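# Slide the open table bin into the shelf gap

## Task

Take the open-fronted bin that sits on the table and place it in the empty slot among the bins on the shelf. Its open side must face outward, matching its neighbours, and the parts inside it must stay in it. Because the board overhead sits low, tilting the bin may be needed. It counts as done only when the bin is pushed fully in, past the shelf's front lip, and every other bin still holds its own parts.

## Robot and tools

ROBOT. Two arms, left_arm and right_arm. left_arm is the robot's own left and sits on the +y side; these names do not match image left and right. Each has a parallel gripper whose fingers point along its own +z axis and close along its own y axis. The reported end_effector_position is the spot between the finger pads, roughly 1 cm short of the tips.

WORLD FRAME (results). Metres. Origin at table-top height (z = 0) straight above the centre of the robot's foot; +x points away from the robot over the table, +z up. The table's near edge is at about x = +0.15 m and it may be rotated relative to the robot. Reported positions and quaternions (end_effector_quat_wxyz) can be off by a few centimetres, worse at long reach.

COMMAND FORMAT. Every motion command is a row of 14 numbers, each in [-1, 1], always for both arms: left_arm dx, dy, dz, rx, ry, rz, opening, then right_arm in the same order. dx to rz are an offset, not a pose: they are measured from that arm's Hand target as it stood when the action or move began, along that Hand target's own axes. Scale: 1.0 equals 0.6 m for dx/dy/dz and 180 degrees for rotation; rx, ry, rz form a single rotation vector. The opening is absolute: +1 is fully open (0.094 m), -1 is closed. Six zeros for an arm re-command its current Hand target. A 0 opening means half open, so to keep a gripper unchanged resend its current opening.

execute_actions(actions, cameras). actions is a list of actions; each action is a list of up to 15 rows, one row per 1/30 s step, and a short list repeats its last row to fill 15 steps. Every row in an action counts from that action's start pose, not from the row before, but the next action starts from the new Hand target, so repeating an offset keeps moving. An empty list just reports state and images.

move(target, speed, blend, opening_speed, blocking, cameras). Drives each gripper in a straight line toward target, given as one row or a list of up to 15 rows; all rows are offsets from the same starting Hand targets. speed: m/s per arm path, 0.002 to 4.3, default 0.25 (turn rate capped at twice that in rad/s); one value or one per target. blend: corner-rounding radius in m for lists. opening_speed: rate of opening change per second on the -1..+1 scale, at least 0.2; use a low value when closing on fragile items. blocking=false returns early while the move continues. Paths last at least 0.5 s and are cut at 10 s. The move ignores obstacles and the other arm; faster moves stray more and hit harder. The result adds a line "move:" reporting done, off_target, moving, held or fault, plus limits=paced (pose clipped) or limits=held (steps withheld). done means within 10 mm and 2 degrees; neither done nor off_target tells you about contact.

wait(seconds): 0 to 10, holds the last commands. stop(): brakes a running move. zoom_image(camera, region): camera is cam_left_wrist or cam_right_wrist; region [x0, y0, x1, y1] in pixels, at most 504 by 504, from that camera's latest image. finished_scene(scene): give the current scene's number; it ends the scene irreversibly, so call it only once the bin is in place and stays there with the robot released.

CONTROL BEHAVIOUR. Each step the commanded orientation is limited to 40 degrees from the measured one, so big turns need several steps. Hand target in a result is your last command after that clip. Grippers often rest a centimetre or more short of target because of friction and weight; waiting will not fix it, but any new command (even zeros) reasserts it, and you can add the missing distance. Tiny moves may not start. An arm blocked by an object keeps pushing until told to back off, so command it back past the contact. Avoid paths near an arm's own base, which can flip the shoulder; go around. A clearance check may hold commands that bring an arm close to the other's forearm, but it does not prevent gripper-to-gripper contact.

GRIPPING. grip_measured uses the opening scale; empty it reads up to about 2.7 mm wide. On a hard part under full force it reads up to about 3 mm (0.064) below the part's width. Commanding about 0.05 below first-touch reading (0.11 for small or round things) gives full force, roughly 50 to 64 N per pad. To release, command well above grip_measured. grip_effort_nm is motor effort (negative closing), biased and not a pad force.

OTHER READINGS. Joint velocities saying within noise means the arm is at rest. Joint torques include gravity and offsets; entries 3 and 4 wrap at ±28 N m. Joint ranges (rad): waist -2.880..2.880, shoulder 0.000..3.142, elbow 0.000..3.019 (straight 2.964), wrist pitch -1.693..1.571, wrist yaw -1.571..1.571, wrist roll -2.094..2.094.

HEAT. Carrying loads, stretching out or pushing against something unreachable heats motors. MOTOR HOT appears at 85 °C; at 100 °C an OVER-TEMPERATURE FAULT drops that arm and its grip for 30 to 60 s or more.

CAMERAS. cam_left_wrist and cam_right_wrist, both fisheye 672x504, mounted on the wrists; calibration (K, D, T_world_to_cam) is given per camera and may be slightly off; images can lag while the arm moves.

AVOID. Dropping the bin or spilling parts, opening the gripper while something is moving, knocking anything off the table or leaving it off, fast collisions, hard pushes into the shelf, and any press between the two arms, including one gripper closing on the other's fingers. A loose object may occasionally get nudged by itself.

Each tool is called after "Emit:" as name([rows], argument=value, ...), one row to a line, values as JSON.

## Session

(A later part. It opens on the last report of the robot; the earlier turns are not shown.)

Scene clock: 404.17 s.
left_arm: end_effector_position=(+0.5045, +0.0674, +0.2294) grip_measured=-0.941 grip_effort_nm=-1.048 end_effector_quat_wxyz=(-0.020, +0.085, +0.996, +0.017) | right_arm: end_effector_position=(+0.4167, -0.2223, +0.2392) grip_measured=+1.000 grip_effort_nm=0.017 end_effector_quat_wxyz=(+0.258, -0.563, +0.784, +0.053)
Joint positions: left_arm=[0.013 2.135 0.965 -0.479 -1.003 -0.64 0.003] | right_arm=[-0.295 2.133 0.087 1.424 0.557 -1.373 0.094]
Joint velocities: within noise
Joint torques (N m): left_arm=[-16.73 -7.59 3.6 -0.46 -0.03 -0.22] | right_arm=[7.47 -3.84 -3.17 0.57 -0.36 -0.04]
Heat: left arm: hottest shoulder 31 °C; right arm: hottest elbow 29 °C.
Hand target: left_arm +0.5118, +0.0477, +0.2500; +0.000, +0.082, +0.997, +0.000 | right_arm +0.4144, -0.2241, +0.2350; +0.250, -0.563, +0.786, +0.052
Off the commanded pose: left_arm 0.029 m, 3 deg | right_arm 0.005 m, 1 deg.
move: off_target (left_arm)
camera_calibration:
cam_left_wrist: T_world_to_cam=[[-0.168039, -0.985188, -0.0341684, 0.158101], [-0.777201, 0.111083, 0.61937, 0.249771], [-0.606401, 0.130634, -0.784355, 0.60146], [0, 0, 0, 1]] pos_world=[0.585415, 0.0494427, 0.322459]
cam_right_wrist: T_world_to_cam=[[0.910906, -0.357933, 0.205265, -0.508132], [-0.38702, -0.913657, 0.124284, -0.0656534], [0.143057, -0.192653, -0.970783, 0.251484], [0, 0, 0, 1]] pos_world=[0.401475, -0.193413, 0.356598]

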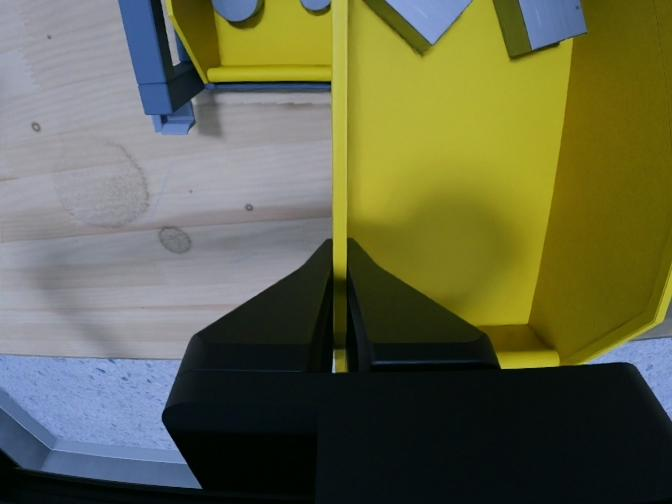

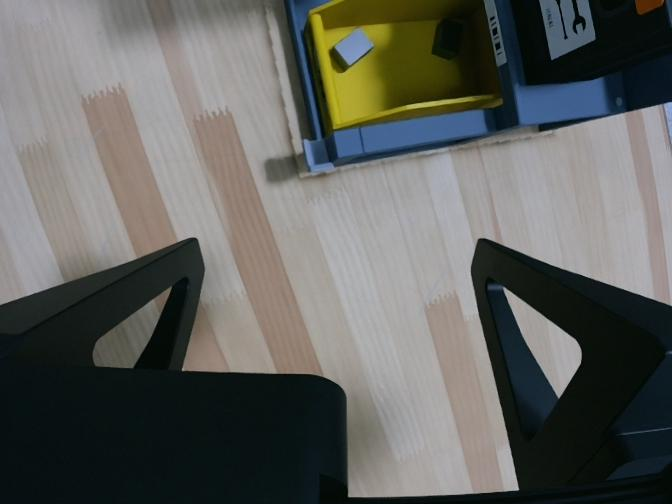

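Emit:
move(target=[-0.0287, -0.0298, 0.0573, 0.0096, 0.0256, 0, -1, 0, 0, 0, 0, 0, 0, 1], speed=0.1, cameras=["cam_left_wrist"])

Scene clock: 426.60 s.
left_arm: end_effector_position=(+0.5161, +0.0332, +0.2130) grip_measured=-0.941 grip_effort_nm=-1.043 end_effector_quat_wxyz=(-0.045, +0.080, +0.996, -0.006) | right_arm: end_effector_position=(+0.4167, -0.2223, +0.2392) grip_measured=+1.000 grip_effort_nm=0.022 end_effector_quat_wxyz=(+0.258, -0.563, +0.784, +0.053)
Joint positions: left_arm=[0.036 2.207 1.073 -0.493 -0.939 -0.618 0.003] | right_arm=[-0.295 2.133 0.087 1.424 0.557 -1.373 0.094]
Joint velocities: within noise
Joint torques (N m): left_arm=[-13.27 -8.29 3.54 -0.34 0.08 0.11] | right_arm=[7.12 -3.72 -3.21 0.61 -0.4 -0.03]
Heat: left arm: hottest shoulder 31 °C; right arm: hottest elbow 29 °C.
Hand target: left_arm +0.5258, +0.0274, +0.2156; -0.042, +0.082, +0.996, -0.012 | right_arm +0.4144, -0.2241, +0.2350; +0.250, -0.563, +0.786, +0.052
Off the commanded pose: left_arm 0.012 m, 1 deg | right_arm 0.005 m, 1 deg.
move: off_target (left_arm)
camera_calibration:
cam_left_wrist: T_world_to_cam=[[-0.157328, -0.987441, 0.0144204, 0.1101], [-0.745432, 0.128321, 0.654114, 0.248334], [-0.647749, 0.092161, -0.756259, 0.616653], [0, 0, 0, 1]] pos_world=[0.601875, 0.0200189, 0.302323]
Images, in order (width x height): cam_left_wrist 672x504.

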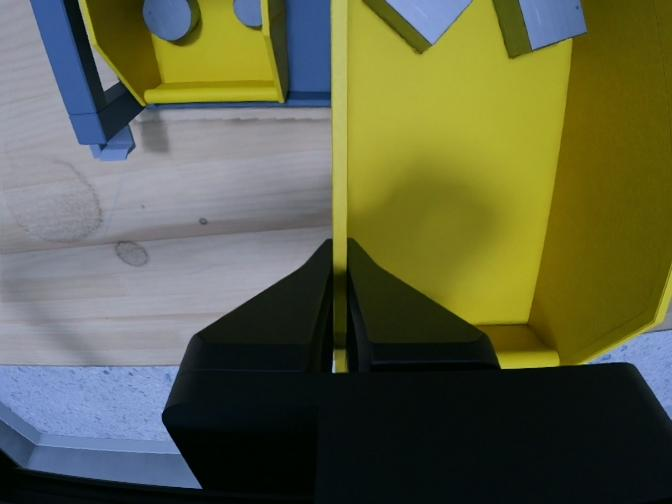

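Emit:
zoom_image(camera="cam_left_wrist", region=[130, 0, 350, 150])

Scaled by 2.291 from the camera's 672x504 image, which has a finer 960x720 frame.

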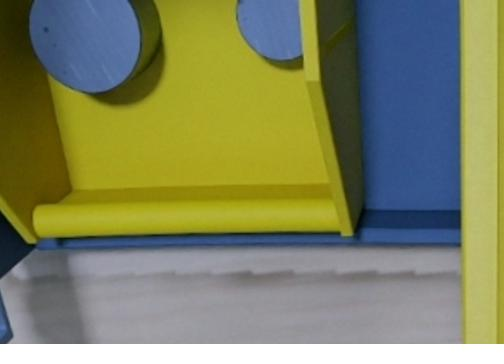

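Emit:
move(target=[-0.0083, 0.0205, 0.1402, -0.0096, -0.0139, 0, -1, 0, 0, 0, 0, 0, 0, 1], speed=0.08, cameras=["cam_left_wrist"])

Scene clock: 454.33 s.
left_arm: end_effector_position=(+0.5267, +0.0312, +0.1552) grip_measured=-0.941 grip_effort_nm=-1.038 end_effector_quat_wxyz=(-0.006, +0.087, +0.996, -0.008) | right_arm: end_effector_position=(+0.4166, -0.2223, +0.2392) grip_measured=+1.000 grip_effort_nm=0.017 end_effector_quat_wxyz=(+0.258, -0.563, +0.784, +0.053)
Joint positions: left_arm=[0.139 2.275 1.044 -0.133 -0.969 -0.33 0.003] | right_arm=[-0.295 2.133 0.087 1.424 0.557 -1.373 0.094]
Joint velocities: within noise
Joint torques (N m): left_arm=[-9.23 -6.01 1.96 0.57 -0.02 0.16] | right_arm=[7.71 -3.84 -3.25 0.64 -0.36 -0.05]
Heat: left arm: hottest shoulder 32 °C; right arm: hottest elbow 29 °C.
Hand target: left_arm +0.5257, +0.0373, +0.1310; -0.019, +0.082, +0.996, +0.001 | right_arm +0.4144, -0.2242, +0.2350; +0.250, -0.563, +0.786, +0.052
Off the commanded pose: left_arm 0.025 m, 2 deg | right_arm 0.005 m, 1 deg.
move: off_target (left_arm)
camera_calibration:
cam_left_wrist: T_world_to_cam=[[-0.170845, -0.985214, 0.0128349, 0.117901], [-0.791859, 0.145044, 0.593229, 0.327771], [-0.58632, 0.0911869, -0.804931, 0.555234], [0, 0, 0, 1]] pos_world=[0.605236, 0.017986, 0.250969]
Images, in order (width x height): cam_left_wrist 672x504.

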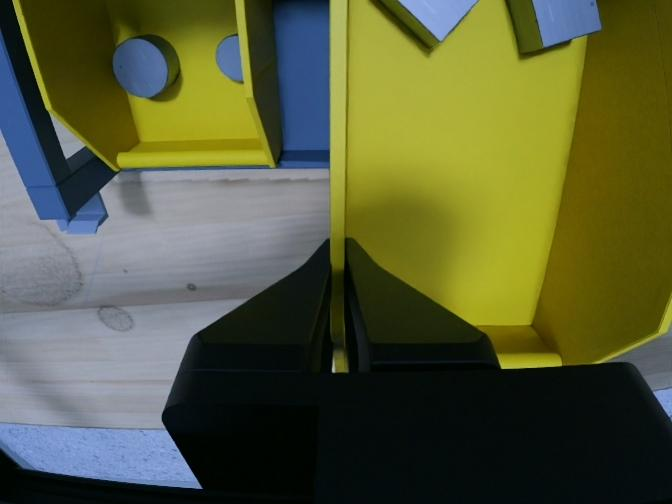

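Emit:
move(target=[0.0077, 0.015, -0.0732, 0, 0, 0, -1, 0, 0, 0, 0, 0, 0, 1], speed=0.08, cameras=["cam_left_wrist", "cam_right_wrist"])

Scene clock: 463.20 s.
left_arm: end_effector_position=(+0.5242, +0.0468, +0.1631) grip_measured=-0.941 grip_effort_nm=-1.043 end_effector_quat_wxyz=(-0.024, +0.083, +0.996, +0.002) | right_arm: end_effector_position=(+0.4166, -0.2223, +0.2392) grip_measured=+1.000 grip_effort_nm=0.012 end_effector_quat_wxyz=(+0.258, -0.563, +0.784, +0.053)
Joint positions: left_arm=[0.139 2.238 1.033 -0.234 -0.971 -0.4 0.003] | right_arm=[-0.295 2.133 0.087 1.424 0.557 -1.373 0.094]
Joint velocities: within noise
Joint torques (N m): left_arm=[-15.09 -9.52 -0.34 -0.84 -0.32 -0.26] | right_arm=[7.06 -3.66 -3.15 0.57 -0.4 -0.03]
Heat: left arm: hottest shoulder 31 °C; right arm: hottest elbow 29 °C.
Hand target: left_arm +0.5242, +0.0466, +0.1751; -0.019, +0.083, +0.996, +0.001 | right_arm +0.4144, -0.2242, +0.2350; +0.250, -0.563, +0.786, +0.052
Off the commanded pose: left_arm 0.012 m, 1 deg | right_arm 0.005 m, 1 deg.
move: off_target (left_arm)
camera_calibration:
cam_left_wrist: T_world_to_cam=[[-0.16354, -0.986526, -0.00467914, 0.131812], [-0.771387, 0.124916, 0.623985, 0.303958], [-0.614993, 0.105656, -0.781422, 0.569251], [0, 0, 0, 1]] pos_world=[0.606111, 0.0319217, 0.255777]
cam_right_wrist: T_world_to_cam=[[0.910906, -0.357896, 0.205333, -0.508184], [-0.387057, -0.913586, 0.124694, -0.0658633], [0.142962, -0.19306, -0.970716, 0.2514], [0, 0, 0, 1]] pos_world=[0.401474, -0.193513, 0.356598]

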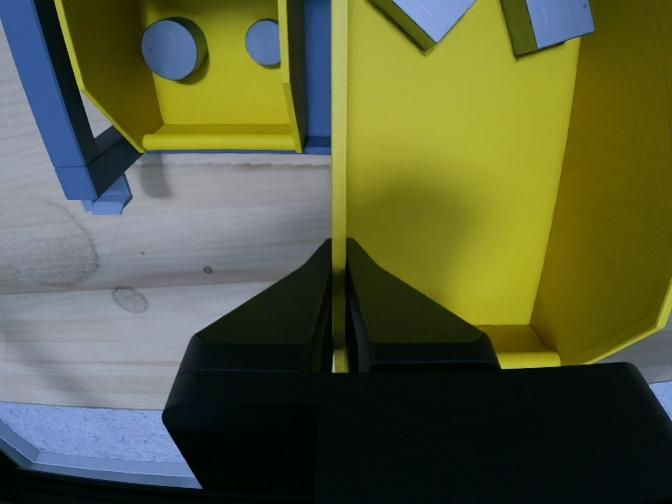

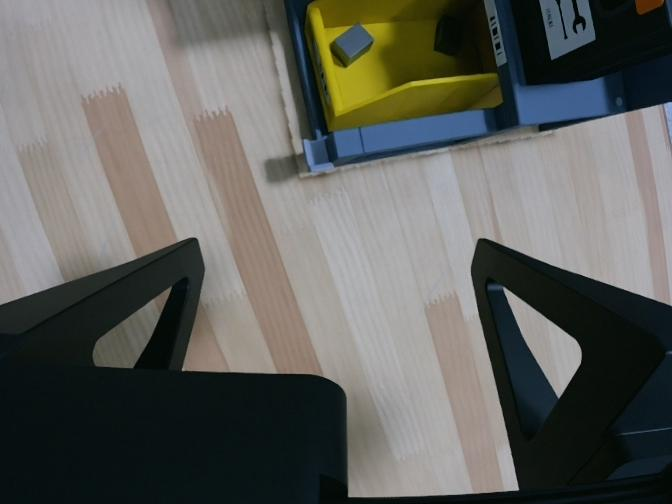

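Emit:
zoom_image(camera="cam_right_wrist", region=[260, 0, 540, 190])

Emit:
zoom_image(camera="cam_left_wrist", region=[130, 0, 350, 170])

Scaled by 1.800 from the camera's 672x504 image, which has a finer 960x720 frame.

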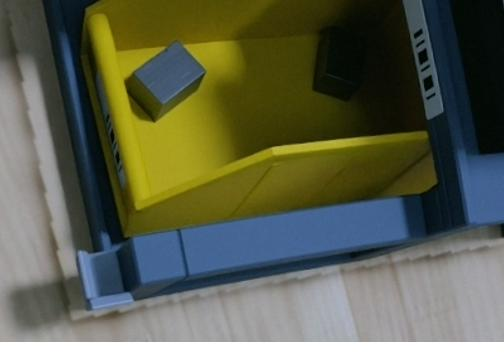

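Scaled by 2.291 from the camera's 672x504 image, which has a finer 960x720 frame.

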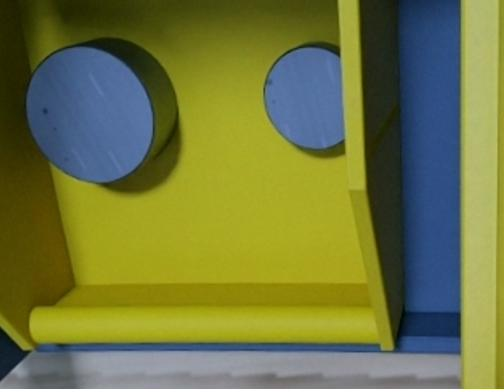

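Emit:
move([
  [0, -0.03, 0, 0, 0, 0, -1, 0, 0, 0, 0, 0, 0, 1],
  [0.0037, -0.03, -0.1, 0, 0, 0, -1, 0, 0, 0, 0, 0, 0, 1],
], speed=0.05, cameras=["cam_left_wrist", "cam_right_wrist"])

Scene clock: 481.87 s.
left_arm: end_effector_position=(+0.5036, +0.0450, +0.2070) grip_measured=-0.941 grip_effort_nm=-1.043 end_effector_quat_wxyz=(-0.045, +0.093, +0.994, +0.021) | right_arm: end_effector_position=(+0.4166, -0.2223, +0.2392) grip_measured=+1.000 grip_effort_nm=0.012 end_effector_quat_wxyz=(+0.258, -0.563, +0.784, +0.053)
Joint positions: left_arm=[0.04 2.225 1.058 -0.519 -0.981 -0.639 0.003] | right_arm=[-0.295 2.133 0.087 1.424 0.557 -1.373 0.094]
Joint velocities: within noise
Joint torques (N m): left_arm=[-17.49 -10.64 2.8 -0.42 -0.03 -0.2] | right_arm=[7.18 -3.6 -3.29 0.66 -0.38 -0.04]
Heat: left arm: hottest gripper 32 °C; right arm: hottest elbow 29 °C.
Hand target: left_arm +0.5212, +0.0289, +0.2351; -0.019, +0.083, +0.996, +0.001 | right_arm +0.4144, -0.2242, +0.2350; +0.250, -0.563, +0.786, +0.052
Off the commanded pose: left_arm 0.037 m, 4 deg | right_arm 0.005 m, 1 deg.
move: off_target (left_arm)
camera_calibration:
cam_left_wrist: T_world_to_cam=[[-0.186147, -0.98175, -0.0389328, 0.145058], [-0.744838, 0.115163, 0.657232, 0.241106], [-0.640754, 0.15134, -0.752682, 0.596104], [0, 0, 0, 1]] pos_world=[0.588542, 0.0244294, 0.295862]
cam_right_wrist: T_world_to_cam=[[0.910906, -0.357896, 0.205333, -0.508184], [-0.387057, -0.913586, 0.124694, -0.0658633], [0.142962, -0.19306, -0.970716, 0.2514], [0, 0, 0, 1]] pos_world=[0.401474, -0.193513, 0.356598]

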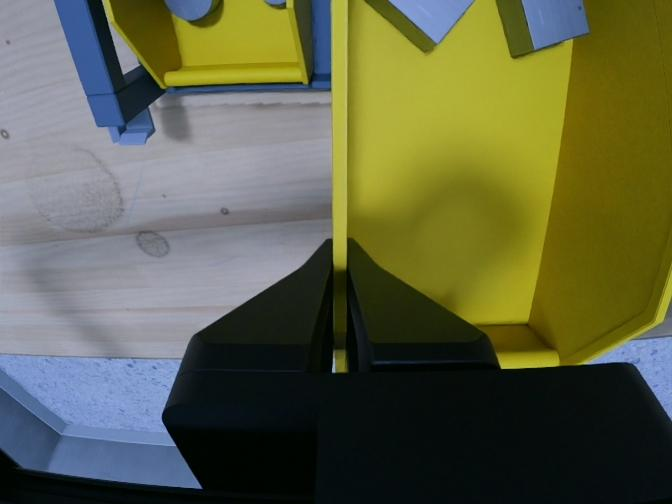

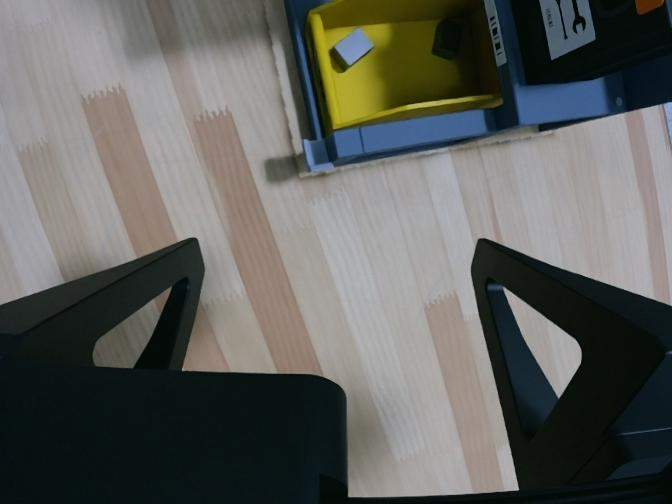

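Emit:
move(target=[-0.0082, 0.0333, 0.0866, 0, 0, 0, -1, 0, 0, 0, 0, 0, 0, 1], speed=0.08, cameras=["cam_left_wrist", "cam_right_wrist"])

Scene clock: 494.97 s.
left_arm: end_effector_position=(+0.5189, +0.0487, +0.1772) grip_measured=-0.941 grip_effort_nm=-1.033 end_effector_quat_wxyz=(-0.026, +0.084, +0.996, +0.008) | right_arm: end_effector_position=(+0.4166, -0.2223, +0.2392) grip_measured=+1.000 grip_effort_nm=0.012 end_effector_quat_wxyz=(+0.258, -0.563, +0.784, +0.053)
Joint positions: left_arm=[0.11 2.225 1.027 -0.302 -0.982 -0.463 0.003] | right_arm=[-0.295 2.133 0.087 1.424 0.557 -1.373 0.094]
Joint velocities: within noise
Joint torques (N m): left_arm=[-13.22 -9.58 0.61 0.12 -0.01 0.08] | right_arm=[7.18 -3.6 -3.08 0.64 -0.4 -0.08]
Heat: left arm: hottest gripper 32 °C; right arm: hottest elbow 29 °C.
Hand target: left_arm +0.5276, +0.0480, +0.1830; -0.019, +0.082, +0.996, +0.001 | right_arm +0.4144, -0.2242, +0.2350; +0.250, -0.563, +0.786, +0.052
Off the commanded pose: left_arm 0.010 m, 1 deg | right_arm 0.005 m, 1 deg.
move: done
camera_calibration:
cam_left_wrist: T_world_to_cam=[[-0.166139, -0.985969, -0.0161946, 0.136206], [-0.76922, 0.119305, 0.627747, 0.289362], [-0.617007, 0.116751, -0.778249, 0.576804], [0, 0, 0, 1]] pos_world=[0.601104, 0.0324299, 0.269457]
cam_right_wrist: T_world_to_cam=[[0.910906, -0.357896, 0.205333, -0.508184], [-0.387057, -0.913586, 0.124694, -0.0658633], [0.142962, -0.19306, -0.970716, 0.2514], [0, 0, 0, 1]] pos_world=[0.401474, -0.193513, 0.356598]

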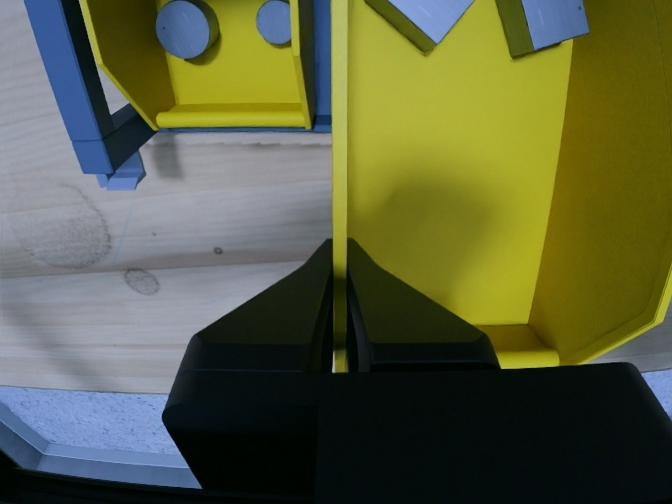

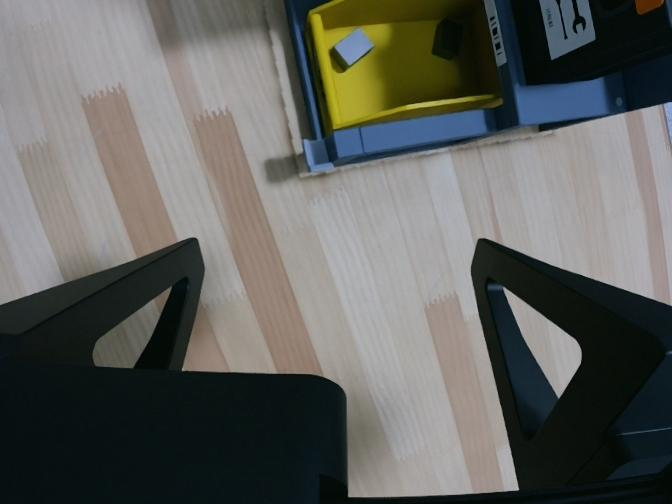

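Emit:
zoom_image(camera="cam_left_wrist", region=[240, 0, 350, 150])

Scaled by 3.360 from the camera's 672x504 image, which has a finer 960x720 frame.

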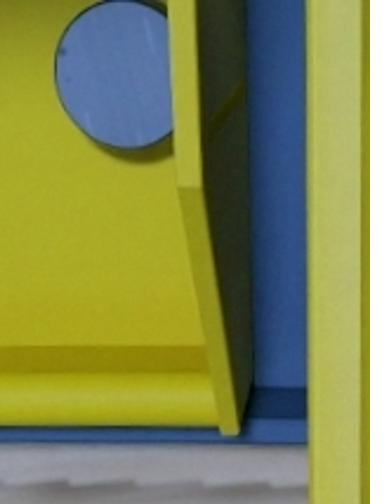

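Emit:
move(target=[-0.001, -0.0057, 0.1025, 0, 0, 0, -1, 0, 0, 0, 0, 0, 0, 1], speed=0.06, cameras=["cam_left_wrist", "cam_right_wrist"])

Scene clock: 507.27 s.
left_arm: end_effector_position=(+0.5206, +0.0480, +0.1213) grip_measured=-0.941 grip_effort_nm=-1.048 end_effector_quat_wxyz=(-0.023, +0.081, +0.996, +0.006) | right_arm: end_effector_position=(+0.4166, -0.2223, +0.2392) grip_measured=+1.000 grip_effort_nm=0.007 end_effector_quat_wxyz=(+0.258, -0.563, +0.784, +0.053)
Joint positions: left_arm=[0.212 2.303 1.04 -0.072 -0.966 -0.276 0.003] | right_arm=[-0.295 2.133 0.087 1.424 0.557 -1.373 0.094]
Joint velocities: within noise
Joint torques (N m): left_arm=[-13.16 -8.12 0.27 0.17 0.11 0.11] | right_arm=[7.24 -3.55 -3.23 0.51 -0.35 -0.05]
Heat: left arm: hottest gripper 32 °C; right arm: hottest elbow 29 °C.
Hand target: left_arm +0.5254, +0.0449, +0.1216; -0.018, +0.083, +0.996, +0.001 | right_arm +0.4144, -0.2241, +0.2350; +0.250, -0.563, +0.786, +0.052
Off the commanded pose: left_arm 0.006 m, 1 deg | right_arm 0.005 m, 1 deg.
move: done
camera_calibration:
cam_left_wrist: T_world_to_cam=[[-0.160077, -0.987015, -0.013306, 0.131463], [-0.774333, 0.1172, 0.62183, 0.329313], [-0.612196, 0.109844, -0.783039, 0.532798], [0, 0, 0, 1]] pos_world=[0.602219, 0.032636, 0.214174]
cam_right_wrist: T_world_to_cam=[[0.910906, -0.357896, 0.205333, -0.508184], [-0.387057, -0.913586, 0.124694, -0.0658633], [0.142962, -0.19306, -0.970716, 0.2514], [0, 0, 0, 1]] pos_world=[0.401474, -0.193513, 0.356598]

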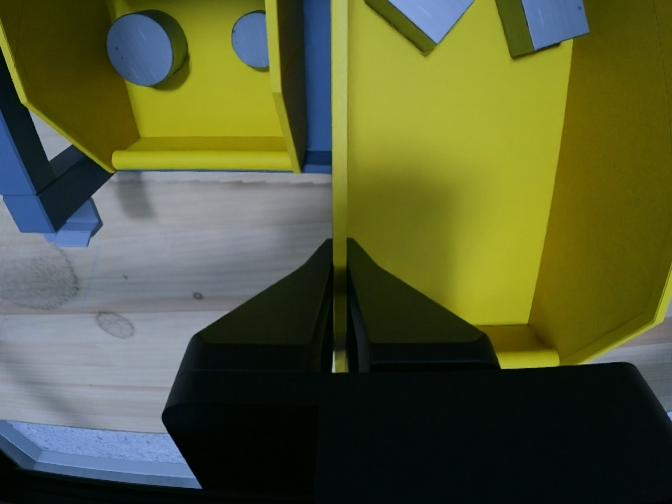

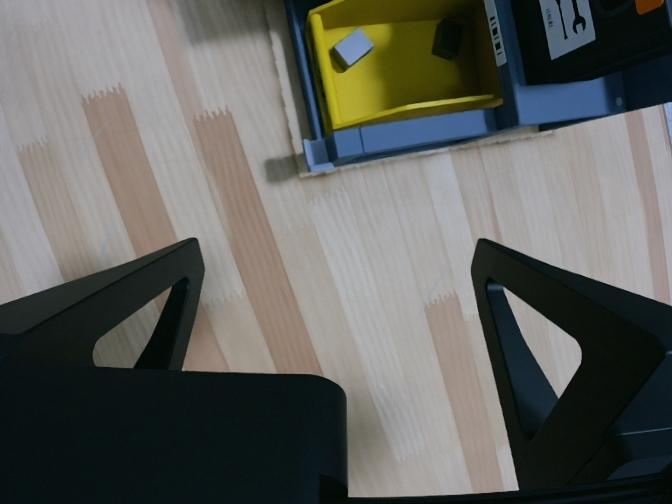

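Emit:
move(target=[0.0078, -0.0025, 0.0447, 0, 0, 0, -1, 0, 0, 0, 0, 0, 0, 1], speed=0.05, cameras=["cam_left_wrist", "cam_right_wrist"])

Scene clock: 512.60 s.
left_arm: end_effector_position=(+0.5156, +0.0467, +0.0955) grip_measured=-0.941 grip_effort_nm=-1.048 end_effector_quat_wxyz=(-0.022, +0.080, +0.996, +0.006) | right_arm: end_effector_position=(+0.4166, -0.2223, +0.2392) grip_measured=+1.000 grip_effort_nm=0.017 end_effector_quat_wxyz=(+0.258, -0.563, +0.784, +0.053)
Joint positions: left_arm=[0.255 2.35 1.05 0.028 -0.954 -0.203 0.003] | right_arm=[-0.295 2.133 0.087 1.424 0.557 -1.373 0.094]
Joint velocities: within noise
Joint torques (N m): left_arm=[-13.04 -8 -0.27 0.2 0.12 0.07] | right_arm=[7.36 -3.37 -3.15 0.47 -0.36 0]
Heat: left arm: hottest gripper 32 °C; right arm: hottest elbow 29 °C.
Hand target: left_arm +0.5195, +0.0444, +0.0949; -0.019, +0.082, +0.996, +0.001 | right_arm +0.4144, -0.2241, +0.2350; +0.250, -0.563, +0.786, +0.052
Off the commanded pose: left_arm 0.005 m, 1 deg | right_arm 0.005 m, 1 deg.
move: done
camera_calibration:
cam_left_wrist: T_world_to_cam=[[-0.159077, -0.987192, -0.0121174, 0.128389], [-0.775185, 0.117295, 0.62075, 0.342106], [-0.611378, 0.10814, -0.783915, 0.509346], [0, 0, 0, 1]] pos_world=[0.597022, 0.0315362, 0.188478]
cam_right_wrist: T_world_to_cam=[[0.910906, -0.357896, 0.205333, -0.508184], [-0.387057, -0.913586, 0.124694, -0.0658633], [0.142962, -0.19306, -0.970716, 0.2514], [0, 0, 0, 1]] pos_world=[0.401474, -0.193513, 0.356598]

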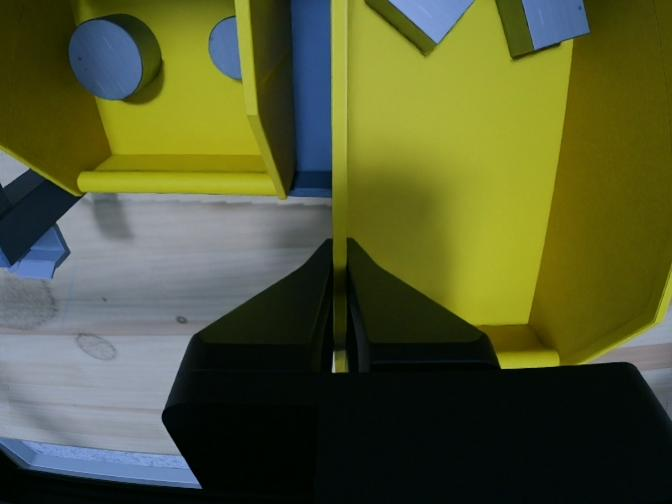

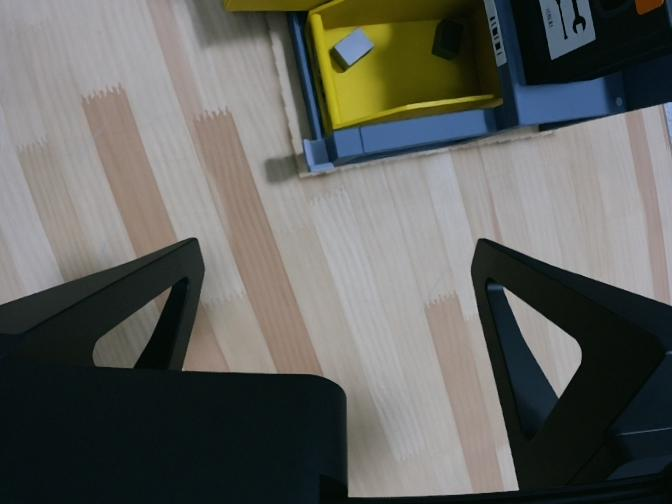

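Emit:
move(target=[-0.0473, -0.0008, 0.0132, 0, -0.0256, 0, -1, 0, 0, 0, 0, 0, 0, 1], speed=0.05, cameras=["cam_left_wrist", "cam_right_wrist"])

Scene clock: 521.17 s.
left_arm: end_effector_position=(+0.5419, +0.0402, +0.0876) grip_measured=-0.941 grip_effort_nm=-1.038 end_effector_quat_wxyz=(+0.017, +0.084, +0.996, +0.000) | right_arm: end_effector_position=(+0.4166, -0.2223, +0.2392) grip_measured=+1.000 grip_effort_nm=0.012 end_effector_quat_wxyz=(+0.258, -0.563, +0.784, +0.053)
Joint positions: left_arm=[0.269 2.361 1.063 0.18 -0.954 -0.062 0.003] | right_arm=[-0.295 2.133 0.087 1.424 0.557 -1.373 0.094]
Joint velocities: within noise
Joint torques (N m): left_arm=[-12.98 -8.06 -0.1 0.39 0.03 0.09] | right_arm=[7.65 -3.49 -3.29 0.58 -0.38 -0.05]
Heat: left arm: hottest gripper 32 °C; right arm: hottest elbow 29 °C.
Hand target: left_arm +0.5471, +0.0393, +0.0860; +0.022, +0.083, +0.996, -0.002 | right_arm +0.4144, -0.2241, +0.2350; +0.250, -0.563, +0.786, +0.052
Off the commanded pose: left_arm 0.006 m, 1 deg | right_arm 0.005 m, 1 deg.
move: done
camera_calibration:
cam_left_wrist: T_world_to_cam=[[-0.164685, -0.986324, -0.00664136, 0.128616], [-0.819769, 0.133125, 0.557007, 0.397313], [-0.548505, 0.0971753, -0.830481, 0.490424], [0, 0, 0, 1]] pos_world=[0.615886, 0.0263078, 0.186836]
cam_right_wrist: T_world_to_cam=[[0.910906, -0.357896, 0.205333, -0.508184], [-0.387057, -0.913586, 0.124694, -0.0658633], [0.142962, -0.19306, -0.970716, 0.2514], [0, 0, 0, 1]] pos_world=[0.401474, -0.193513, 0.356598]

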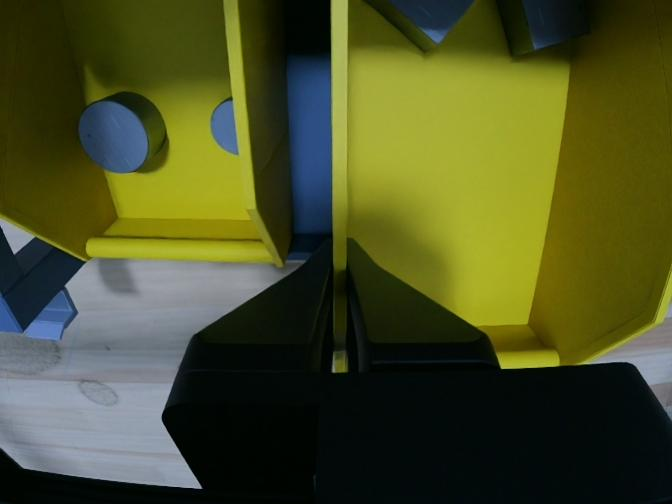

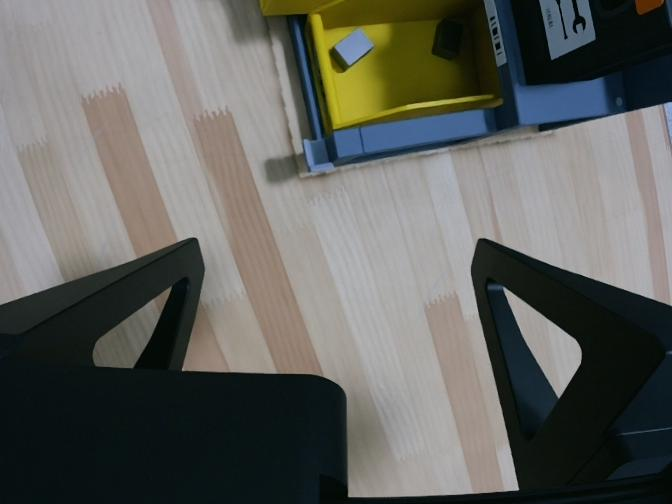

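Emit:
move(target=[-0.038, 0, 0.0117, 0, -0.0167, 0, -1, 0, 0, 0, 0, 0, 0, 1], speed=0.05, cameras=["cam_left_wrist", "cam_right_wrist"])

Scene clock: 526.90 s.
left_arm: end_effector_position=(+0.5588, +0.0373, +0.0827) grip_measured=-0.941 grip_effort_nm=-1.043 end_effector_quat_wxyz=(+0.040, +0.090, +0.995, -0.001) | right_arm: end_effector_position=(+0.4166, -0.2223, +0.2392) grip_measured=+1.000 grip_effort_nm=0.017 end_effector_quat_wxyz=(+0.258, -0.563, +0.784, +0.053)
Joint positions: left_arm=[0.279 2.368 1.076 0.266 -0.952 0.031 0.003] | right_arm=[-0.295 2.133 0.087 1.424 0.557 -1.373 0.094]
Joint velocities: within noise
Joint torques (N m): left_arm=[-12.81 -8.18 0.69 0.65 0.18 0.09] | right_arm=[7.65 -3.84 -3.21 0.54 -0.4 -0.03]
Heat: left arm: hottest gripper 32 °C; right arm: hottest elbow 29 °C.
Hand target: left_arm +0.5698, +0.0355, +0.0800; +0.048, +0.083, +0.995, -0.004 | right_arm +0.4144, -0.2241, +0.2350; +0.250, -0.563, +0.786, +0.052
Off the commanded pose: left_arm 0.012 m, 1 deg | right_arm 0.005 m, 1 deg.
move: off_target (left_arm)
camera_calibration:
cam_left_wrist: T_world_to_cam=[[-0.177827, -0.984024, -0.00866075, 0.135911], [-0.842231, 0.14764, 0.518506, 0.429525], [-0.508944, 0.099499, -0.85503, 0.475843], [0, 0, 0, 1]] pos_world=[0.628106, 0.0229785, 0.185325]
cam_right_wrist: T_world_to_cam=[[0.910906, -0.357896, 0.205333, -0.508184], [-0.387057, -0.913586, 0.124694, -0.0658633], [0.142962, -0.19306, -0.970716, 0.2514], [0, 0, 0, 1]] pos_world=[0.401474, -0.193513, 0.356598]

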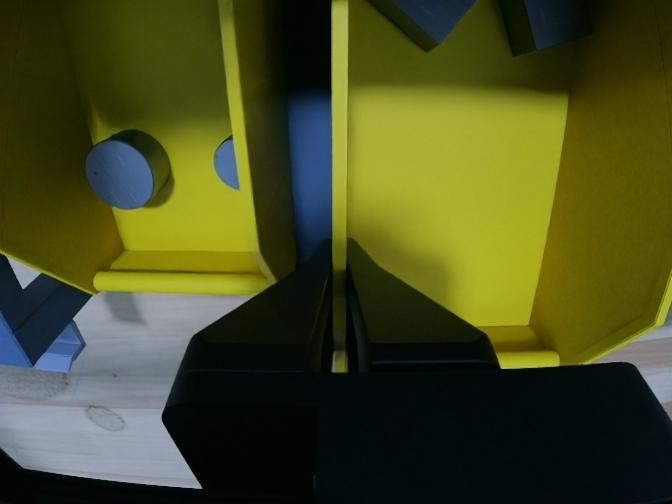

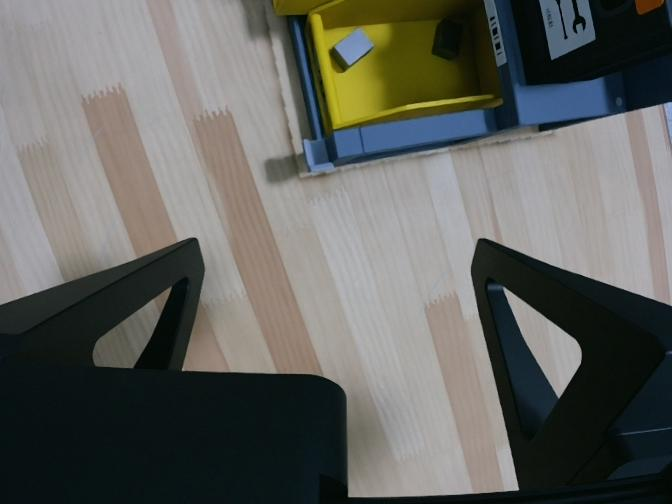

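Emit:
move(target=[-0.029, 0, 0.012, 0, -0.0083, 0, -1, 0, 0, 0, 0, 0, 0, 1], speed=0.05, cameras=["cam_left_wrist", "cam_right_wrist"])

Scene clock: 532.43 s.
left_arm: end_effector_position=(+0.5730, +0.0338, +0.0795) grip_measured=-0.941 grip_effort_nm=-1.043 end_effector_quat_wxyz=(+0.052, +0.097, +0.994, -0.004) | right_arm: end_effector_position=(+0.4166, -0.2223, +0.2392) grip_measured=+1.000 grip_effort_nm=0.027 end_effector_quat_wxyz=(+0.258, -0.563, +0.784, +0.053)
Joint positions: left_arm=[0.286 2.373 1.098 0.298 -0.944 0.087 0.003] | right_arm=[-0.295 2.133 0.087 1.424 0.557 -1.373 0.094]
Joint velocities: within noise
Joint torques (N m): left_arm=[-12.75 -8.29 1.5 0.77 0.2 0.01] | right_arm=[7.59 -3.66 -3.3 0.66 -0.41 -0.03]
Heat: left arm: hottest gripper 33 °C; right arm: hottest elbow 29 °C.
Hand target: left_arm +0.5876, +0.0325, +0.0745; +0.061, +0.082, +0.995, -0.005 | right_arm +0.4144, -0.2241, +0.2350; +0.250, -0.563, +0.786, +0.052
Off the commanded pose: left_arm 0.015 m, 2 deg | right_arm 0.005 m, 1 deg.
move: off_target (left_arm)
camera_calibration:
cam_left_wrist: T_world_to_cam=[[-0.191671, -0.981433, -0.00719896, 0.14269], [-0.851962, 0.162736, 0.497672, 0.450307], [-0.48726, 0.101523, -0.867336, 0.468969], [0, 0, 0, 1]] pos_world=[0.639504, 0.0191483, 0.183676]
cam_right_wrist: T_world_to_cam=[[0.910906, -0.357896, 0.205333, -0.508184], [-0.387057, -0.913586, 0.124694, -0.0658633], [0.142962, -0.19306, -0.970716, 0.2514], [0, 0, 0, 1]] pos_world=[0.401474, -0.193513, 0.356598]

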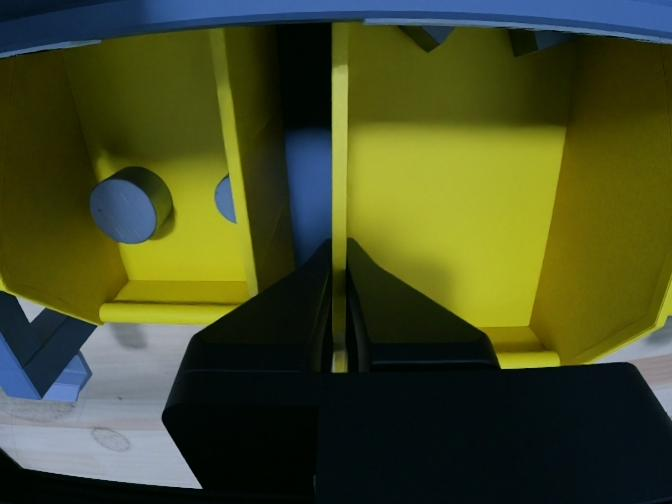

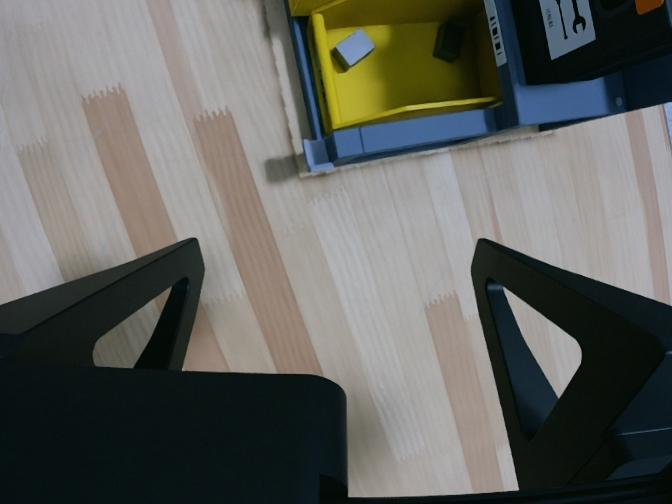

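Emit:
zoom_image(camera="cam_right_wrist", region=[240, 0, 400, 80])

Emit:
zoom_image(camera="cam_left_wrist", region=[180, 0, 672, 400])

Scaled by 3.150 from the camera's 672x504 image, which has a finer 960x720 frame.

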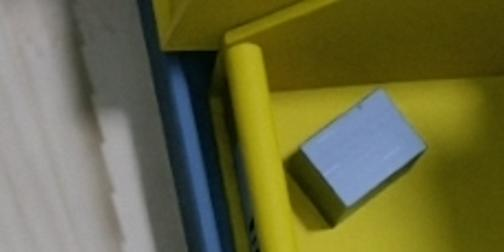

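Scaled by 1.024 from the camera's 672x504 image, which has a finer 960x720 frame.

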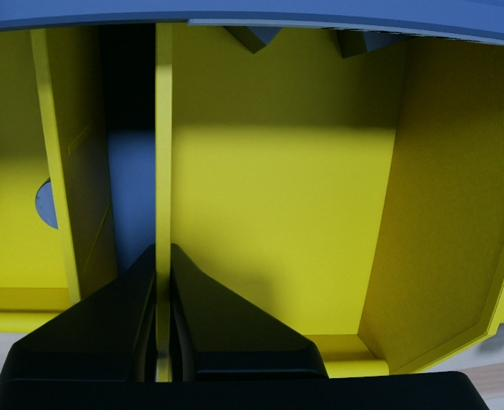

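Emit:
move(target=[-0.0202, 0, -0.0009, 0, 0, 0, -1, 0, 0, 0, 0, 0, 0, 1], speed=0.05, cameras=["cam_left_wrist", "cam_right_wrist"])

Scene clock: 541.20 s.
left_arm: end_effector_position=(+0.5811, +0.0311, +0.0790) grip_measured=-0.941 grip_effort_nm=-1.038 end_effector_quat_wxyz=(+0.053, +0.098, +0.994, -0.004) | right_arm: end_effector_position=(+0.4166, -0.2223, +0.2392) grip_measured=+1.000 grip_effort_nm=0.012 end_effector_quat_wxyz=(+0.258, -0.563, +0.784, +0.053)
Joint positions: left_arm=[0.286 2.373 1.118 0.281 -0.944 0.093 0.003] | right_arm=[-0.295 2.133 0.087 1.424 0.557 -1.373 0.094]
Joint velocities: within noise
Joint torques (N m): left_arm=[-13.04 -9.11 1.96 0.17 0.16 -0.05] | right_arm=[7.18 -3.31 -3.33 0.64 -0.37 -0.03]
Heat: left arm: hottest gripper 33 °C; right arm: hottest elbow 29 °C.
Hand target: left_arm +0.5995, +0.0305, +0.0765; +0.061, +0.082, +0.995, -0.005 | right_arm +0.4144, -0.2241, +0.2350; +0.250, -0.563, +0.786, +0.052
Off the commanded pose: left_arm 0.018 m, 2 deg | right_arm 0.005 m, 1 deg.
move: off_target (left_arm)
camera_calibration:
cam_left_wrist: T_world_to_cam=[[-0.193944, -0.980983, -0.00764304, 0.142897], [-0.852813, 0.164743, 0.49555, 0.458514], [-0.484867, 0.102627, -0.868546, 0.471598], [0, 0, 0, 1]] pos_world=[0.647403, 0.016244, 0.18348]
cam_right_wrist: T_world_to_cam=[[0.910906, -0.357896, 0.205333, -0.508184], [-0.387057, -0.913586, 0.124694, -0.0658633], [0.142962, -0.19306, -0.970716, 0.2514], [0, 0, 0, 1]] pos_world=[0.401474, -0.193513, 0.356598]

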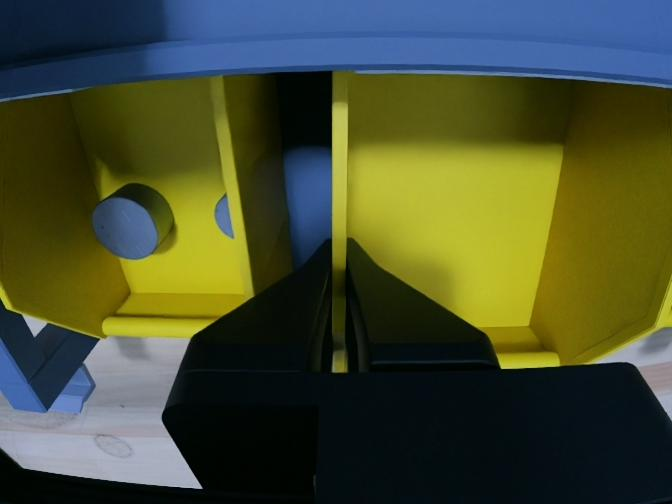

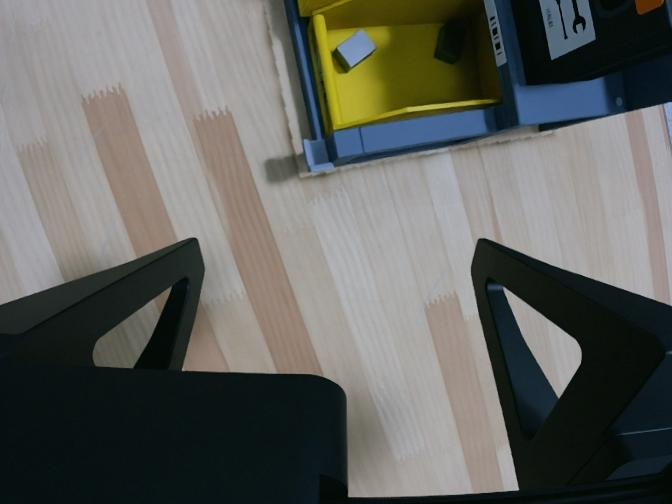

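Emit:
zoom_image(camera="cam_right_wrist", region=[260, 0, 540, 190])

Scaled by 1.800 from the camera's 672x504 image, which has a finer 960x720 frame.

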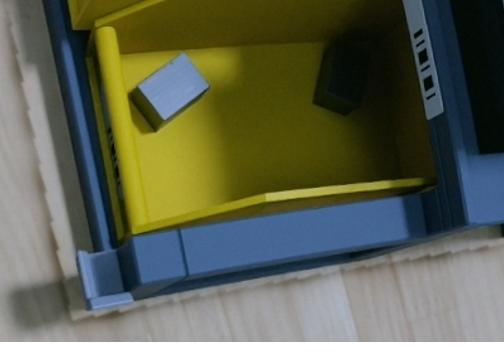

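Emit:
move(target=[0.0302, 0.0033, 0.0257, 0, -0.0511, 0, -1, 0, 0, 0, 0, 0, 0, 1], speed=0.04, cameras=["cam_left_wrist", "cam_right_wrist"])

Scene clock: 551.20 s.
left_arm: end_effector_position=(+0.5822, +0.0323, +0.0627) grip_measured=-0.941 grip_effort_nm=-1.043 end_effector_quat_wxyz=(+0.136, +0.087, +0.987, -0.012) | right_arm: end_effector_position=(+0.4166, -0.2223, +0.2392) grip_measured=+1.000 grip_effort_nm=0.007 end_effector_quat_wxyz=(+0.258, -0.563, +0.784, +0.053)
Joint positions: left_arm=[0.322 2.45 1.056 0.726 -0.884 0.33 0.003] | right_arm=[-0.295 2.133 0.087 1.424 0.557 -1.373 0.094]
Joint velocities: within noise
Joint torques (N m): left_arm=[-12.63 -7.65 -1.33 1.07 0.26 -0.01] | right_arm=[7.59 -3.78 -3.3 0.55 -0.38 -0.03]
Heat: left arm: hottest gripper 33 °C; right arm: hottest elbow 29 °C.
Hand target: left_arm +0.5838, +0.0351, +0.0590; +0.140, +0.082, +0.987, -0.012 | right_arm +0.4144, -0.2241, +0.2350; +0.250, -0.563, +0.786, +0.052
Off the commanded pose: left_arm 0.005 m, 1 deg | right_arm 0.005 m, 1 deg.
move: done
camera_calibration:
cam_left_wrist: T_world_to_cam=[[-0.172685, -0.984968, -0.00419992, 0.131687], [-0.925482, 0.160794, 0.342969, 0.519407], [-0.337138, 0.0631126, -0.939337, 0.377523], [0, 0, 0, 1]] pos_world=[0.63072, 0.0223638, 0.177034]
cam_right_wrist: T_world_to_cam=[[0.910906, -0.357896, 0.205333, -0.508184], [-0.387057, -0.913586, 0.124694, -0.0658633], [0.142962, -0.19306, -0.970716, 0.2514], [0, 0, 0, 1]] pos_world=[0.401474, -0.193513, 0.356598]

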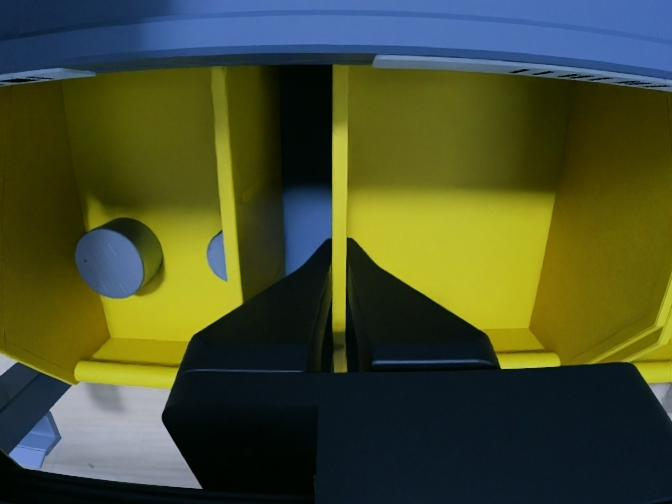

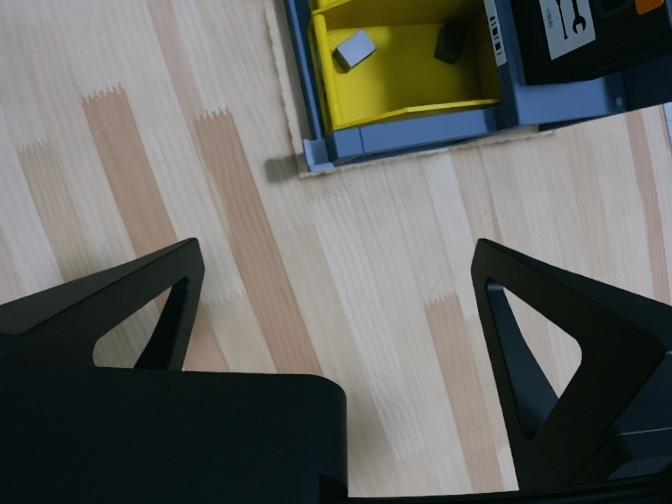

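Emit:
move([
  [0, 0, 0, 0, 0, 0, -0.82, 0, 0, 0, 0, 0, 0, 1],
  [0, 0, -0.05, 0, 0, 0, -0.82, 0, 0, 0, 0, 0, 0, 1],
], speed=0.05, opening_speed=0.4, cameras=["cam_left_wrist", "cam_right_wrist"])

Scene clock: 565.43 s.
left_arm: end_effector_position=(+0.5703, +0.0439, +0.0684) grip_measured=-0.821 grip_effort_nm=0.056 end_effector_quat_wxyz=(+0.129, +0.083, +0.988, -0.003) | right_arm: end_effector_position=(+0.4166, -0.2223, +0.2392) grip_measured=+1.000 grip_effort_nm=0.032 end_effector_quat_wxyz=(+0.258, -0.563, +0.784, +0.053)
Joint positions: left_arm=[0.318 2.434 1.014 0.733 -0.909 0.308 0.008] | right_arm=[-0.295 2.133 0.087 1.424 0.557 -1.373 0.094]
Joint velocities: within noise
Joint torques (N m): left_arm=[-16.21 -9.82 -2.51 0.1 -0.18 -0.22] | right_arm=[7.41 -3.55 -3.17 0.58 -0.42 -0.02]
Heat: left arm: hottest gripper 33 °C; right arm: hottest elbow 29 °C.
Hand target: left_arm +0.5756, +0.0366, +0.0878; +0.140, +0.082, +0.987, -0.012 | right_arm +0.4144, -0.2241, +0.2350; +0.250, -0.563, +0.786, +0.052
Off the commanded pose: left_arm 0.021 m, 2 deg | right_arm 0.005 m, 1 deg.
move: off_target (left_arm)
camera_calibration:
cam_left_wrist: T_world_to_cam=[[-0.162403, -0.986527, -0.0197296, 0.136401], [-0.922321, 0.144667, 0.358324, 0.502361], [-0.350643, 0.0763899, -0.933389, 0.384835], [0, 0, 0, 1]] pos_world=[0.620429, 0.0324913, 0.181884]
cam_right_wrist: T_world_to_cam=[[0.910906, -0.357896, 0.205333, -0.508184], [-0.387057, -0.913586, 0.124694, -0.0658633], [0.142962, -0.19306, -0.970716, 0.2514], [0, 0, 0, 1]] pos_world=[0.401474, -0.193513, 0.356598]

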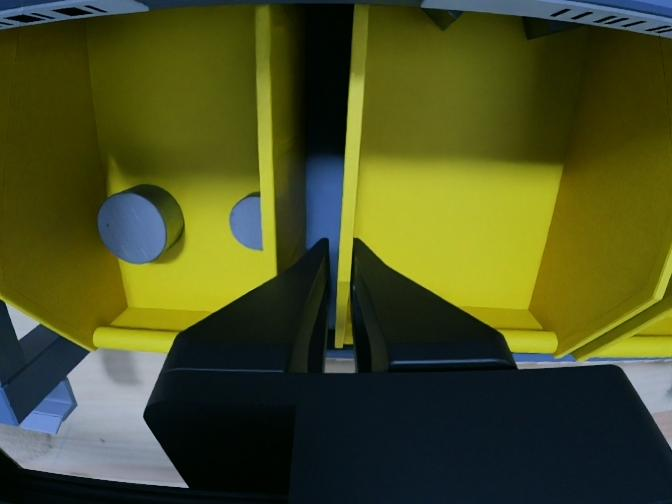

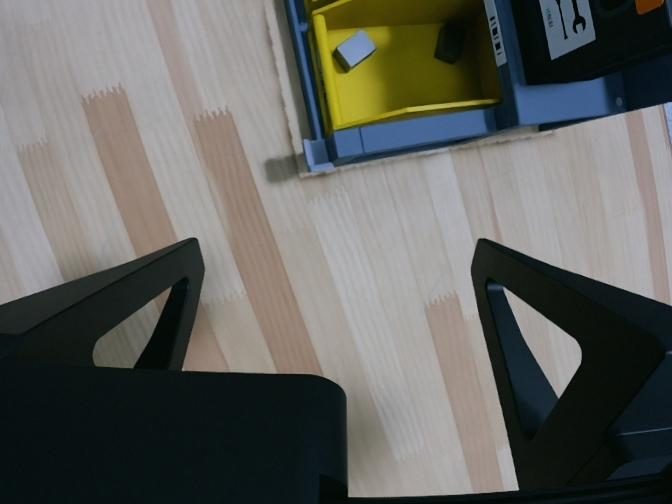

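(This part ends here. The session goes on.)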